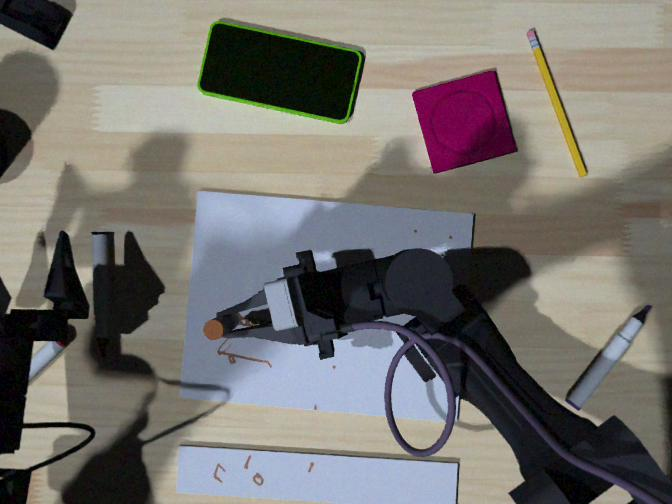

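Call:
{"method": "move", "body": {"target": [[0,0,0,0,0,0,1, 0,0,-0.03,0,0,0,-1],[0,0,0,0,0,0,1, 0,0,-0.03,-0.02,0,-0.21,-1]], "speed": [0.3,0.8], "cameras": ["cam_above"]}}

Call:
{"method": "zoom_image", "body": {"camera": "cam_above", "region": [220, 300, 304, 360]}}

Scene clock: 440.60 s.
left_arm: end_effector_position=(+0.3943, +0.3349, +0.1104) grip_measured=+1.000 grip_effort_nm=0.00 end_effector_quat_wxyz=(+0.619, -0.006, +0.785, +0.003) | right_arm: end_effector_position=(+0.4588, -0.0819, +0.1391) grip_measured=-0.643 grip_effort_nm=-1.03 end_effector_quat_wxyz=(+0.548, -0.506, +0.481, +0.461)
Joint names: [wrist pitch, wrist roll, shoulder, wrist yaw, elbow, waist]
Joint positions: left_arm=[1.014 -0.014 1.582 -0.052 0.332 -0.05 0.094] | right_arm=[1.133 0.003 2.37 -1.343 1.354 0.182 0.017]
Joint torques (N m): left_arm=[1.68 0.02 -6.42 -0.02 5.18 -0.05] | right_arm=[1.21 -0.04 -12.51 -0.05 7.21 0.23]
Heat: left arm: 44 °C; right arm: 44 °C.
Joint targets: left_arm=[1.021 -0.015 1.574 -0.052 0.340 -0.050] | right_arm=[1.136 0.000 2.333 -1.352 1.378 0.184]
move: off_target (right_arm); right_arm: the shoulder is farthest, 0.037 rad from its target
Images, in order (width x height): cam_above 672x504.

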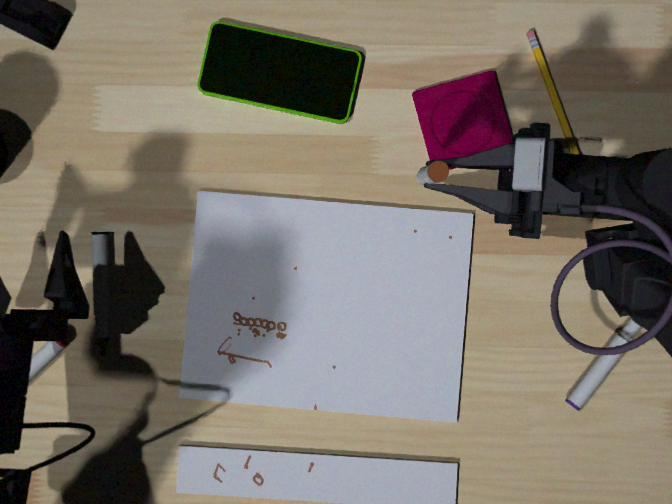

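Scaled by 6.000 from the camera's 672x504 image, which has a finer 960x720 frame.

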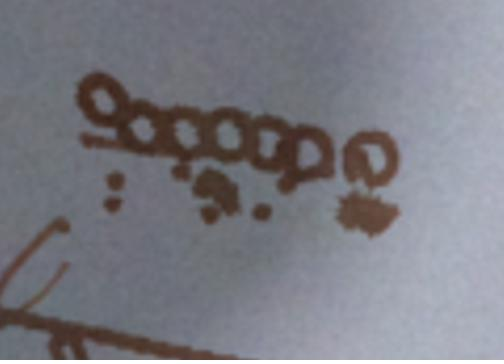

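Call:
{"method": "move", "body": {"target": [[0,0,0,0,0,0,1, 0,0,0.03899,-0.01582,0,0.19404,-1],[0,0,0,0,0,0,1, 0,0,0.03899,-0.01346,0,0.18280,-1],[0,0,0,0,0,0,1, 0,0,0.06867,-0.01346,0,0.18280,-1],[0,0,0,0,0,0,1, 0,0,0.06867,-0.01269,0,0.17587,-1],[0,0,0,0,0,0,1, 0,0,0.06867,-0.01124,0,0.17511,-1],[0,0,0,0,0,0,1, 0,0,0.06867,-0.00995,0,0.18577,-1],[0,0,0,0,0,0,1, 0,0,0.06867,-0.00767,0,0.18792,-1],[0,0,0,0,0,0,1, 0,0,0.06867,-0.00638,0,0.19125,-1],[0,0,0,0,0,0,1, 0,0,0.06867,-0.00893,0,0.19354,-1],[0,0,0,0,0,0,1, 0,0,0.06867,-0.01038,0,0.19431,-1],[0,0,0,0,0,0,1, 0,0,0.06867,-0.01168,0,0.18365,-1],[0,0,0,0,0,0,1, 0,0,0.06867,-0.01395,0,0.18149,-1],[0,0,0,0,0,0,1, 0,0,0.06867,-0.01529,0,0.17718,-1],[0,0,0,0,0,0,1, 0,0,0.0300,-0.01529,0,0.17718,-1]], "speed": [0.8,0.05,0.08,0.03,0.036,0.032,0.047,0.03,0.05,0.036,0.032,0.047,0.03,0.25], "blend": [0,0,0,0.0006,0.0006,0.0006,0.0006,0.0006,0.0006,0.0006,0.0006,0.0006,0,0], "cameras": []}}

Call:
{"method": "move", "body": {"target": [[0,0,0,0,0,0,1, 0,0,0.00899,0.00401,0,0.02262,-1],[0,0,0,0,0,0,1, 0,0,0.00899,0.00636,0,0.01138,-1],[0,0,0,0,0,0,1, 0,0,0.03867,0.00636,0,0.01138,-1],[0,0,0,0,0,0,1, 0,0,0.03867,0.00714,0,0.00450,-1],[0,0,0,0,0,0,1, 0,0,0.03867,0.00851,0,0.00378,-1],[0,0,0,0,0,0,1, 0,0,0.03867,0.00982,0,0.01443,-1],[0,0,0,0,0,0,1, 0,0,0.03867,0.01220,0,0.01668,-1],[0,0,0,0,0,0,1, 0,0,0.03867,0.01357,0,0.02010,-1],[0,0,0,0,0,0,1, 0,0,0.03867,0.01100,0,0.02235,-1],[0,0,0,0,0,0,1, 0,0,0.03867,0.00963,0,0.02307,-1],[0,0,0,0,0,0,1, 0,0,0.03867,0.00832,0,0.01241,-1],[0,0,0,0,0,0,1, 0,0,0.03867,0.00594,0,0.01016,-1],[0,0,0,0,0,0,1, 0,0,0.03867,0.00454,0,0.00576,-1],[0,0,0,0,0,0,1, 0,0,0,0.00454,0,0.00576,-1]], "speed": [0.15,0.05,0.08,0.03,0.036,0.032,0.047,0.03,0.05,0.036,0.032,0.047,0.03,0.25], "blend": [0,0,0,0.0006,0.0006,0.0006,0.0006,0.0006,0.0006,0.0006,0.0006,0.0006,0,0], "cameras": []}}

Call:
{"method": "move", "body": {"target": [[0,0,0,0,0,0,1, 0,0,0.00899,0.00412,0,0.02257,-1],[0,0,0,0,0,0,1, 0,0,0.00899,0.00648,0,0.01133,-1],[0,0,0,0,0,0,1, 0,0,0.03867,0.00648,0,0.01133,-1],[0,0,0,0,0,0,1, 0,0,0.03867,0.00726,0,0.00450,-1],[0,0,0,0,0,0,1, 0,0,0.03867,0.00856,0,0.00382,-1],[0,0,0,0,0,0,1, 0,0,0.03867,0.00988,0,0.01448,-1],[0,0,0,0,0,0,1, 0,0,0.03867,0.01237,0,0.01682,-1],[0,0,0,0,0,0,1, 0,0,0.03867,0.01380,0,0.02037,-1],[0,0,0,0,0,0,1, 0,0,0.03867,0.01123,0,0.02253,-1],[0,0,0,0,0,0,1, 0,0,0.03867,0.00994,0,0.02320,-1],[0,0,0,0,0,0,1, 0,0,0.03867,0.00862,0,0.01255,-1],[0,0,0,0,0,0,1, 0,0,0.03867,0.00612,0,0.01021,-1],[0,0,0,0,0,0,1, 0,0,0.03867,0.00466,0,0.00571,-1],[0,0,0,0,0,0,1, 0,0,0,0.00466,0,0.00571,-1]], "speed": [0.15,0.05,0.08,0.03,0.036,0.032,0.047,0.03,0.05,0.036,0.032,0.047,0.03,0.25], "blend": [0,0,0,0.0006,0.0006,0.0006,0.0006,0.0006,0.0006,0.0006,0.0006,0.0006,0,0], "cameras": []}}

Call:
{"method": "move", "body": {"target": [[0,0,0,0,0,0,1, 0,0,0.00899,0.00433,0,0.02334,-1],[0,0,0,0,0,0,1, 0,0,0.00899,0.00668,0,0.01210,-1],[0,0,0,0,0,0,1, 0,0,0.03867,0.00668,0,0.01210,-1],[0,0,0,0,0,0,1, 0,0,0.03867,0.00747,0,0.00531,-1],[0,0,0,0,0,0,1, 0,0,0.03867,0.00870,0,0.00472,-1],[0,0,0,0,0,0,1, 0,0,0.03867,0.01003,0,0.01542,-1],[0,0,0,0,0,0,1, 0,0,0.03867,0.01265,0,0.01781,-1],[0,0,0,0,0,0,1, 0,0,0.03867,0.01415,0,0.02145,-1],[0,0,0,0,0,0,1, 0,0,0.03867,0.01159,0,0.02361,-1],[0,0,0,0,0,0,1, 0,0,0.03867,0.01036,0,0.02419,-1],[0,0,0,0,0,0,1, 0,0,0.03867,0.00903,0,0.01349,-1],[0,0,0,0,0,0,1, 0,0,0.03867,0.00641,0,0.01111,-1],[0,0,0,0,0,0,1, 0,0,0.03867,0.00486,0,0.00647,-1],[0,0,0,0,0,0,1, 0,0,0,0.00486,0,0.00647,-1]], "speed": [0.15,0.05,0.08,0.03,0.036,0.032,0.047,0.03,0.05,0.036,0.032,0.047,0.03,0.25], "blend": [0,0,0,0.0006,0.0006,0.0006,0.0006,0.0006,0.0006,0.0006,0.0006,0.0006,0,0], "cameras": []}}

Call:
{"method": "move", "body": {"target": [[0,0,0,0,0,0,1, 0,0,0.00899,0.00445,0,0.02361,-1],[0,0,0,0,0,0,1, 0,0,0.00899,0.00681,0,0.01237,-1],[0,0,0,0,0,0,1, 0,0,0.03867,0.00681,0,0.01237,-1],[0,0,0,0,0,0,1, 0,0,0.03867,0.00761,0,0.00558,-1],[0,0,0,0,0,0,1, 0,0,0.03867,0.00876,0,0.00508,-1],[0,0,0,0,0,0,1, 0,0,0.03867,0.01010,0,0.01574,-1],[0,0,0,0,0,0,1, 0,0,0.03867,0.01285,0,0.01830,-1],[0,0,0,0,0,0,1, 0,0,0.03867,0.01445,0,0.02203,-1],[0,0,0,0,0,0,1, 0,0,0.03867,0.01187,0,0.02415,-1],[0,0,0,0,0,0,1, 0,0,0.03867,0.01072,0,0.02464,-1],[0,0,0,0,0,0,1, 0,0,0.03867,0.00938,0,0.01398,-1],[0,0,0,0,0,0,1, 0,0,0.03867,0.00664,0,0.01142,-1],[0,0,0,0,0,0,1, 0,0,0.03867,0.00499,0,0.00674,-1],[0,0,0,0,0,0,1, 0,0,0,0.00499,0,0.00674,-1]], "speed": [0.15,0.05,0.08,0.03,0.036,0.032,0.047,0.03,0.05,0.036,0.032,0.047,0.03,0.25], "blend": [0,0,0,0.0006,0.0006,0.0006,0.0006,0.0006,0.0006,0.0006,0.0006,0.0006,0,0], "cameras": []}}

Call:
{"method": "move", "body": {"target": [[0,0,0,0,0,0,1, 0,0,0.00899,0.00495,0,0.02419,-1],[0,0,0,0,0,0,1, 0,0,0.00899,0.00731,0,0.01295,-1],[0,0,0,0,0,0,1, 0,0,0.03867,0.00731,0,0.01295,-1],[0,0,0,0,0,0,1, 0,0,0.03867,0.00812,0,0.00621,-1],[0,0,0,0,0,0,1, 0,0,0.03867,0.00917,0,0.00580,-1],[0,0,0,0,0,0,1, 0,0,0.03867,0.01052,0,0.01646,-1],[0,0,0,0,0,0,1, 0,0,0.03867,0.01344,0,0.01911,-1],[0,0,0,0,0,0,1, 0,0,0.03867,0.01514,0,0.02298,-1],[0,0,0,0,0,0,1, 0,0,0.03867,0.01254,0,0.02504,-1],[0,0,0,0,0,0,1, 0,0,0.03867,0.01149,0,0.02545,-1],[0,0,0,0,0,0,1, 0,0,0.03867,0.01014,0,0.01479,-1],[0,0,0,0,0,0,1, 0,0,0.03867,0.00722,0,0.01214,-1],[0,0,0,0,0,0,1, 0,0,0.03867,0.00548,0,0.00733,-1],[0,0,0,0,0,0,1, 0,0,0,0.00548,0,0.00733,-1]], "speed": [0.15,0.05,0.08,0.03,0.036,0.032,0.047,0.03,0.05,0.036,0.032,0.047,0.03,0.25], "blend": [0,0,0,0.0006,0.0006,0.0006,0.0006,0.0006,0.0006,0.0006,0.0006,0.0006,0,0], "cameras": []}}

Call:
{"method": "move", "body": {"target": [[0,0,0,0,0,0,1, 0,0,0.00899,0.00491,0,0.02473,-1],[0,0,0,0,0,0,1, 0,0,0.00899,0.00727,0,0.01349,-1],[0,0,0,0,0,0,1, 0,0,0.03867,0.00727,0,0.01349,-1],[0,0,0,0,0,0,1, 0,0,0.03867,0.00810,0,0.00679,-1],[0,0,0,0,0,0,1, 0,0,0.03867,0.00907,0,0.00643,-1],[0,0,0,0,0,0,1, 0,0,0.03867,0.01044,0,0.01709,-1],[0,0,0,0,0,0,1, 0,0,0.03867,0.01352,0,0.01987,-1],[0,0,0,0,0,0,1, 0,0,0.03867,0.01533,0,0.02388,-1],[0,0,0,0,0,0,1, 0,0,0.03867,0.01273,0,0.02590,-1],[0,0,0,0,0,0,1, 0,0,0.03867,0.01175,0,0.02626,-1],[0,0,0,0,0,0,1, 0,0,0.03867,0.01038,0,0.01560,-1],[0,0,0,0,0,0,1, 0,0,0.03867,0.00731,0,0.01281,-1],[0,0,0,0,0,0,1, 0,0,0.03867,0.00544,0,0.00787,-1],[0,0,0,0,0,0,1, 0,0,0,0.00544,0,0.00787,-1]], "speed": [0.15,0.05,0.08,0.03,0.036,0.032,0.047,0.03,0.05,0.036,0.032,0.047,0.03,0.25], "blend": [0,0,0,0.0006,0.0006,0.0006,0.0006,0.0006,0.0006,0.0006,0.0006,0.0006,0,0], "cameras": []}}

Scene clock: 457.20 s.
left_arm: end_effector_position=(+0.3943, +0.3349, +0.1104) grip_measured=+1.000 grip_effort_nm=0.00 end_effector_quat_wxyz=(+0.619, -0.006, +0.785, +0.003) | right_arm: end_effector_position=(+0.3004, +0.0705, +0.1061) grip_measured=-0.643 grip_effort_nm=-1.03 end_effector_quat_wxyz=(-0.386, +0.609, -0.355, -0.595)
Joint names: [wrist pitch, wrist roll, shoulder, wrist yaw, elbow, waist]
Joint positions: left_arm=[1.014 -0.014 1.582 -0.052 0.332 -0.05 0.094] | right_arm=[1.133 0.003 2.436 -1.47 1.354 0.584 0.017]
Joint torques (N m): left_arm=[1.65 0.04 -6.48 0 5.3 -0.1] | right_arm=[1.16 -0.04 -12.64 -0.1 6.83 -0.55]
Heat: left arm: 44 °C; right arm: 45 °C.
Joint targets: left_arm=[1.021 -0.015 1.574 -0.052 0.340 -0.050] | right_arm=[1.136 0.000 2.400 -1.482 1.378 0.578]
move: off_target (right_arm); right_arm: the shoulder is farthest, 0.037 rad from its target
No camera images: "cameras" was empty.

Scene clock: 466.00 s.
left_arm: end_effector_position=(+0.3943, +0.3349, +0.1104) grip_measured=+1.000 grip_effort_nm=0.00 end_effector_quat_wxyz=(+0.619, -0.006, +0.785, +0.003) | right_arm: end_effector_position=(+0.3013, +0.0775, +0.1063) grip_measured=-0.643 grip_effort_nm=-1.03 end_effector_quat_wxyz=(-0.394, +0.604, -0.363, -0.590)
Joint names: [wrist pitch, wrist roll, shoulder, wrist yaw, elbow, waist]
Joint positions: left_arm=[1.014 -0.014 1.582 -0.052 0.332 -0.05 0.094] | right_arm=[1.133 0.003 2.437 -1.431 1.354 0.597 0.017]
Joint torques (N m): left_arm=[1.63 0.03 -6.45 -0.06 5.16 -0.13] | right_arm=[1.19 -0.03 -12.57 -0.1 6.79 -0.58]
Heat: left arm: 44 °C; right arm: 44 °C.
Joint targets: left_arm=[1.021 -0.015 1.574 -0.052 0.340 -0.050] | right_arm=[1.136 0.000 2.400 -1.443 1.378 0.591]
move: off_target (right_arm); right_arm: the shoulder is farthest, 0.037 rad from its target
No camera images: "cameras" was empty.

Scene clock: 474.83 s.
left_arm: end_effector_position=(+0.3943, +0.3349, +0.1104) grip_measured=+1.000 grip_effort_nm=0.00 end_effector_quat_wxyz=(+0.619, -0.006, +0.785, +0.003) | right_arm: end_effector_position=(+0.3022, +0.0844, +0.1066) grip_measured=-0.643 grip_effort_nm=-1.03 end_effector_quat_wxyz=(-0.402, +0.599, -0.370, -0.586)
Joint names: [wrist pitch, wrist roll, shoulder, wrist yaw, elbow, waist]
Joint positions: left_arm=[1.014 -0.014 1.582 -0.052 0.332 -0.05 0.094] | right_arm=[1.133 0.003 2.437 -1.393 1.354 0.61 0.017]
Joint torques (N m): left_arm=[1.64 0.04 -6.37 -0.04 5.29 -0.05] | right_arm=[1.19 -0.03 -12.67 -0.1 6.93 -0.58]
Heat: left arm: 44 °C; right arm: 44 °C.
Joint targets: left_arm=[1.021 -0.015 1.574 -0.052 0.340 -0.050] | right_arm=[1.136 0.000 2.400 -1.404 1.378 0.603]
move: off_target (right_arm); right_arm: the shoulder is farthest, 0.037 rad from its target
No camera images: "cameras" was empty.

Scene clock: 483.70 s.
left_arm: end_effector_position=(+0.3943, +0.3349, +0.1104) grip_measured=+1.000 grip_effort_nm=0.00 end_effector_quat_wxyz=(+0.619, -0.006, +0.785, +0.003) | right_arm: end_effector_position=(+0.3029, +0.0917, +0.1068) grip_measured=-0.643 grip_effort_nm=-1.03 end_effector_quat_wxyz=(-0.410, +0.593, -0.378, -0.581)
Joint names: [wrist pitch, wrist roll, shoulder, wrist yaw, elbow, waist]
Joint positions: left_arm=[1.014 -0.014 1.582 -0.052 0.332 -0.05 0.094] | right_arm=[1.133 0.003 2.437 -1.351 1.354 0.625 0.017]
Joint torques (N m): left_arm=[1.66 0.01 -6.34 -0.04 5.3 -0.09] | right_arm=[1.22 -0.04 -12.63 -0.1 6.91 -0.58]
Heat: left arm: 44 °C; right arm: 44 °C.
Joint targets: left_arm=[1.021 -0.015 1.574 -0.052 0.340 -0.050] | right_arm=[1.136 0.000 2.400 -1.363 1.378 0.618]
move: off_target (right_arm); right_arm: the shoulder is farthest, 0.037 rad from its target
No camera images: "cameras" was empty.

Scene clock: 492.63 s.
left_arm: end_effector_position=(+0.3943, +0.3349, +0.1104) grip_measured=+1.000 grip_effort_nm=0.00 end_effector_quat_wxyz=(+0.619, -0.006, +0.785, +0.003) | right_arm: end_effector_position=(+0.3035, +0.0991, +0.1072) grip_measured=-0.643 grip_effort_nm=-1.03 end_effector_quat_wxyz=(-0.418, +0.587, -0.386, -0.576)
Joint names: [wrist pitch, wrist roll, shoulder, wrist yaw, elbow, waist]
Joint positions: left_arm=[1.014 -0.014 1.582 -0.052 0.332 -0.05 0.094] | right_arm=[1.133 0.003 2.437 -1.309 1.354 0.639 0.017]
Joint torques (N m): left_arm=[1.68 0.02 -6.39 -0.06 5.16 -0.09] | right_arm=[1.25 -0.03 -12.66 -0.1 6.94 -0.59]
Heat: left arm: 44 °C; right arm: 44 °C.
Joint targets: left_arm=[1.021 -0.015 1.574 -0.052 0.340 -0.050] | right_arm=[1.136 0.000 2.400 -1.321 1.378 0.633]
move: off_target (right_arm); right_arm: the shoulder is farthest, 0.037 rad from its target
No camera images: "cameras" was empty.

Scene clock: 501.73 s.
left_arm: end_effector_position=(+0.3943, +0.3349, +0.1104) grip_measured=+1.000 grip_effort_nm=0.00 end_effector_quat_wxyz=(+0.619, -0.006, +0.785, +0.003) | right_arm: end_effector_position=(+0.3041, +0.1070, +0.1074) grip_measured=-0.643 grip_effort_nm=-1.03 end_effector_quat_wxyz=(-0.426, +0.580, -0.395, -0.571)
Joint names: [wrist pitch, wrist roll, shoulder, wrist yaw, elbow, waist]
Joint positions: left_arm=[1.014 -0.014 1.582 -0.052 0.332 -0.05 0.094] | right_arm=[1.133 0.003 2.438 -1.263 1.354 0.656 0.017]
Joint torques (N m): left_arm=[1.69 0.02 -6.41 -0.07 5.24 0.01] | right_arm=[1.28 -0.04 -12.7 -0.1 7.02 -0.59]
Heat: left arm: 44 °C; right arm: 44 °C.
Joint targets: left_arm=[1.021 -0.015 1.574 -0.052 0.340 -0.050] | right_arm=[1.136 0.000 2.400 -1.274 1.378 0.649]
move: off_target (right_arm); right_arm: the shoulder is farthest, 0.038 rad from its target
No camera images: "cameras" was empty.

Scene clock: 510.97 s.
left_arm: end_effector_position=(+0.3943, +0.3349, +0.1104) grip_measured=+1.000 grip_effort_nm=0.00 end_effector_quat_wxyz=(+0.619, -0.006, +0.785, +0.003) | right_arm: end_effector_position=(+0.3041, +0.1150, +0.1078) grip_measured=-0.643 grip_effort_nm=-1.03 end_effector_quat_wxyz=(-0.435, +0.574, -0.403, -0.565)
Joint names: [wrist pitch, wrist roll, shoulder, wrist yaw, elbow, waist]
Joint positions: left_arm=[1.014 -0.014 1.582 -0.052 0.332 -0.05 0.094] | right_arm=[1.133 0.003 2.438 -1.217 1.354 0.673 0.017]
Joint torques (N m): left_arm=[1.69 0 -6.42 -0.06 5.24 -0.08] | right_arm=[1.28 -0.04 -12.7 -0.1 7.02 -0.61]
Heat: left arm: 44 °C; right arm: 43 °C.
Joint targets: left_arm=[1.021 -0.015 1.574 -0.052 0.340 -0.050] | right_arm=[1.136 0.000 2.400 -1.228 1.378 0.666]
move: off_target (right_arm); right_arm: the shoulder is farthest, 0.038 rad from its target
No camera images: "cameras" was empty.

Call:
{"method": "move", "body": {"target": [[0,0,0,0,0,0,1, 0,0,0.00899,0.00721,0,0.00081,-1],[0,0,0,0,0,0,1, 0,0,0.00899,0.00486,0,0.01205,-1],[0,0,0,0,0,0,1, 0,0,0.03867,0.00486,0,0.01205,-1],[0,0,0,0,0,0,1, 0,0,0.03867,0.00280,0,0.00441,-1],[0,0,0,0,0,0,1, 0,0,0.03867,-0.00576,0,-0.00638,-1],[0,0,0,0,0,0,1, 0,0,0.03867,-0.01596,0,-0.01906,-1],[0,0,0,0,0,0,1, 0,0,0.03867,-0.02537,0,-0.03071,-1],[0,0,0,0,0,0,1, 0,0,0.03867,-0.03441,0,-0.04195,-1],[0,0,0,0,0,0,1, 0,0,0,-0.03441,0,-0.04195,-1]], "speed": [0.15,0.05,0.08,0.03,0.07,0.07,0.07,0.07,0.25], "blend": [0,0,0,0.0006,0.0006,0.0006,0.0006,0,0], "cameras": []}}

Call:
{"method": "move", "body": {"target": [[0,0,0,0,0,0,1, 0,0,0.00899,0.00364,0,0.01160,-1],[0,0,0,0,0,0,1, 0,0,0.00899,0.00600,0,0.00036,-1],[0,0,0,0,0,0,1, 0,0,0.03867,0.00600,0,0.00036,-1],[0,0,0,0,0,0,1, 0,0,0.03867,0.00794,0,0.00751,-1],[0,0,0,0,0,0,1, 0,0,0.03867,0.01493,0,0.01691,-1],[0,0,0,0,0,0,1, 0,0,0.03867,0.02422,0,0.02909,-1],[0,0,0,0,0,0,1, 0,0,0.03867,0.03395,0,0.04186,-1],[0,0,0,0,0,0,1, 0,0,0.03867,0.04391,0,0.05508,-1],[0,0,0,0,0,0,1, 0,0,0,0.04391,0,0.05508,-1]], "speed": [0.15,0.05,0.08,0.03,0.07,0.07,0.07,0.07,0.25], "blend": [0,0,0,0.0006,0.0006,0.0006,0.0006,0,0], "cameras": []}}

Call:
{"method": "move", "body": {"target": [[0,0,0,0,0,0,1, 0,0,-0.03,0,0,0,-1],[0,0,0,0,0,0,1, 0,0,-0.03,-0.02,0,-0.23,-1]], "speed": [0.3,0.8], "cameras": ["cam_above"]}}

Call:
{"method": "zoom_image", "body": {"camera": "cam_above", "region": [216, 304, 300, 364]}}

Scene clock: 522.27 s.
left_arm: end_effector_position=(+0.3943, +0.3349, +0.1104) grip_measured=+1.000 grip_effort_nm=0.00 end_effector_quat_wxyz=(+0.619, -0.006, +0.785, +0.003) | right_arm: end_effector_position=(+0.2965, +0.0659, +0.1058) grip_measured=-0.643 grip_effort_nm=-1.03 end_effector_quat_wxyz=(-0.376, +0.616, -0.346, -0.600)
Joint names: [wrist pitch, wrist roll, shoulder, wrist yaw, elbow, waist]
Joint positions: left_arm=[1.014 -0.014 1.582 -0.052 0.332 -0.05 0.094] | right_arm=[1.134 0.003 2.436 -1.507 1.354 0.579 0.017]
Joint torques (N m): left_arm=[1.66 0.05 -6.54 -0.05 5.22 -0.13] | right_arm=[1.12 -0.04 -12.41 -0.1 6.94 -0.54]
Heat: left arm: 44 °C; right arm: 44 °C.
Joint targets: left_arm=[1.021 -0.015 1.574 -0.052 0.340 -0.050] | right_arm=[1.136 0.000 2.400 -1.520 1.378 0.573]
move: off_target (right_arm); right_arm: the shoulder is farthest, 0.036 rad from its target
No camera images: "cameras" was empty.

Scene clock: 531.17 s.
left_arm: end_effector_position=(+0.3943, +0.3349, +0.1104) grip_measured=+1.000 grip_effort_nm=0.00 end_effector_quat_wxyz=(+0.619, -0.006, +0.785, +0.003) | right_arm: end_effector_position=(+0.3084, +0.1229, +0.1081) grip_measured=-0.643 grip_effort_nm=-1.03 end_effector_quat_wxyz=(-0.449, +0.563, -0.416, -0.555)
Joint names: [wrist pitch, wrist roll, shoulder, wrist yaw, elbow, waist]
Joint positions: left_arm=[1.014 -0.014 1.582 -0.052 0.332 -0.05 0.094] | right_arm=[1.135 0.003 2.438 -1.152 1.354 0.689 0.017]
Joint torques (N m): left_arm=[1.68 0.06 -6.41 -0.04 5.23 -0.08] | right_arm=[1.36 -0.04 -12.88 0.06 7.08 0.58]
Heat: left arm: 44 °C; right arm: 44 °C.
Joint targets: left_arm=[1.021 -0.015 1.574 -0.052 0.340 -0.050] | right_arm=[1.136 0.000 2.400 -1.147 1.378 0.696]
move: off_target (right_arm); right_arm: the shoulder is farthest, 0.038 rad from its target
No camera images: "cameras" was empty.

Scene clock: 533.40 s.
left_arm: end_effector_position=(+0.3943, +0.3349, +0.1104) grip_measured=+1.000 grip_effort_nm=0.00 end_effector_quat_wxyz=(+0.619, -0.006, +0.785, +0.003) | right_arm: end_effector_position=(+0.4652, -0.0824, +0.1401) grip_measured=-0.643 grip_effort_nm=-1.03 end_effector_quat_wxyz=(+0.558, -0.496, +0.488, +0.452)
Joint names: [wrist pitch, wrist roll, shoulder, wrist yaw, elbow, waist]
Joint positions: left_arm=[1.014 -0.014 1.582 -0.052 0.332 -0.05 0.094] | right_arm=[1.134 0.003 2.37 -1.307 1.354 0.182 0.017]
Joint torques (N m): left_arm=[1.67 0.07 -6.42 -0.05 5.3 0.03] | right_arm=[1.22 -0.04 -12.51 -0.04 7.24 0.17]
Heat: left arm: 44 °C; right arm: 44 °C.
Joint targets: left_arm=[1.021 -0.015 1.574 -0.052 0.340 -0.050] | right_arm=[1.136 0.000 2.333 -1.317 1.378 0.184]
move: off_target (right_arm); right_arm: the shoulder is farthest, 0.036 rad from its target
Images, in order (width x height): cam_above 672x504.

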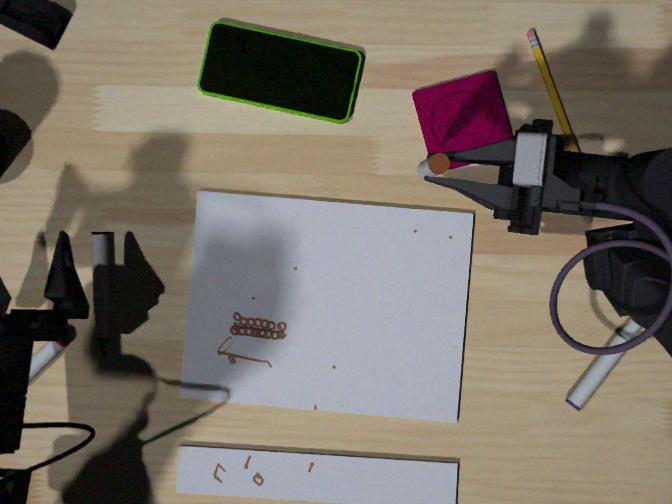

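Scaled by 6.000 from the camera's 672x504 image, which has a finer 960x720 frame.

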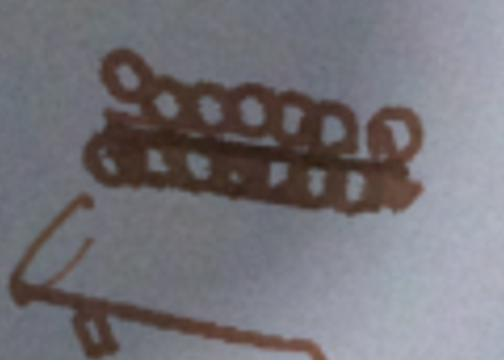

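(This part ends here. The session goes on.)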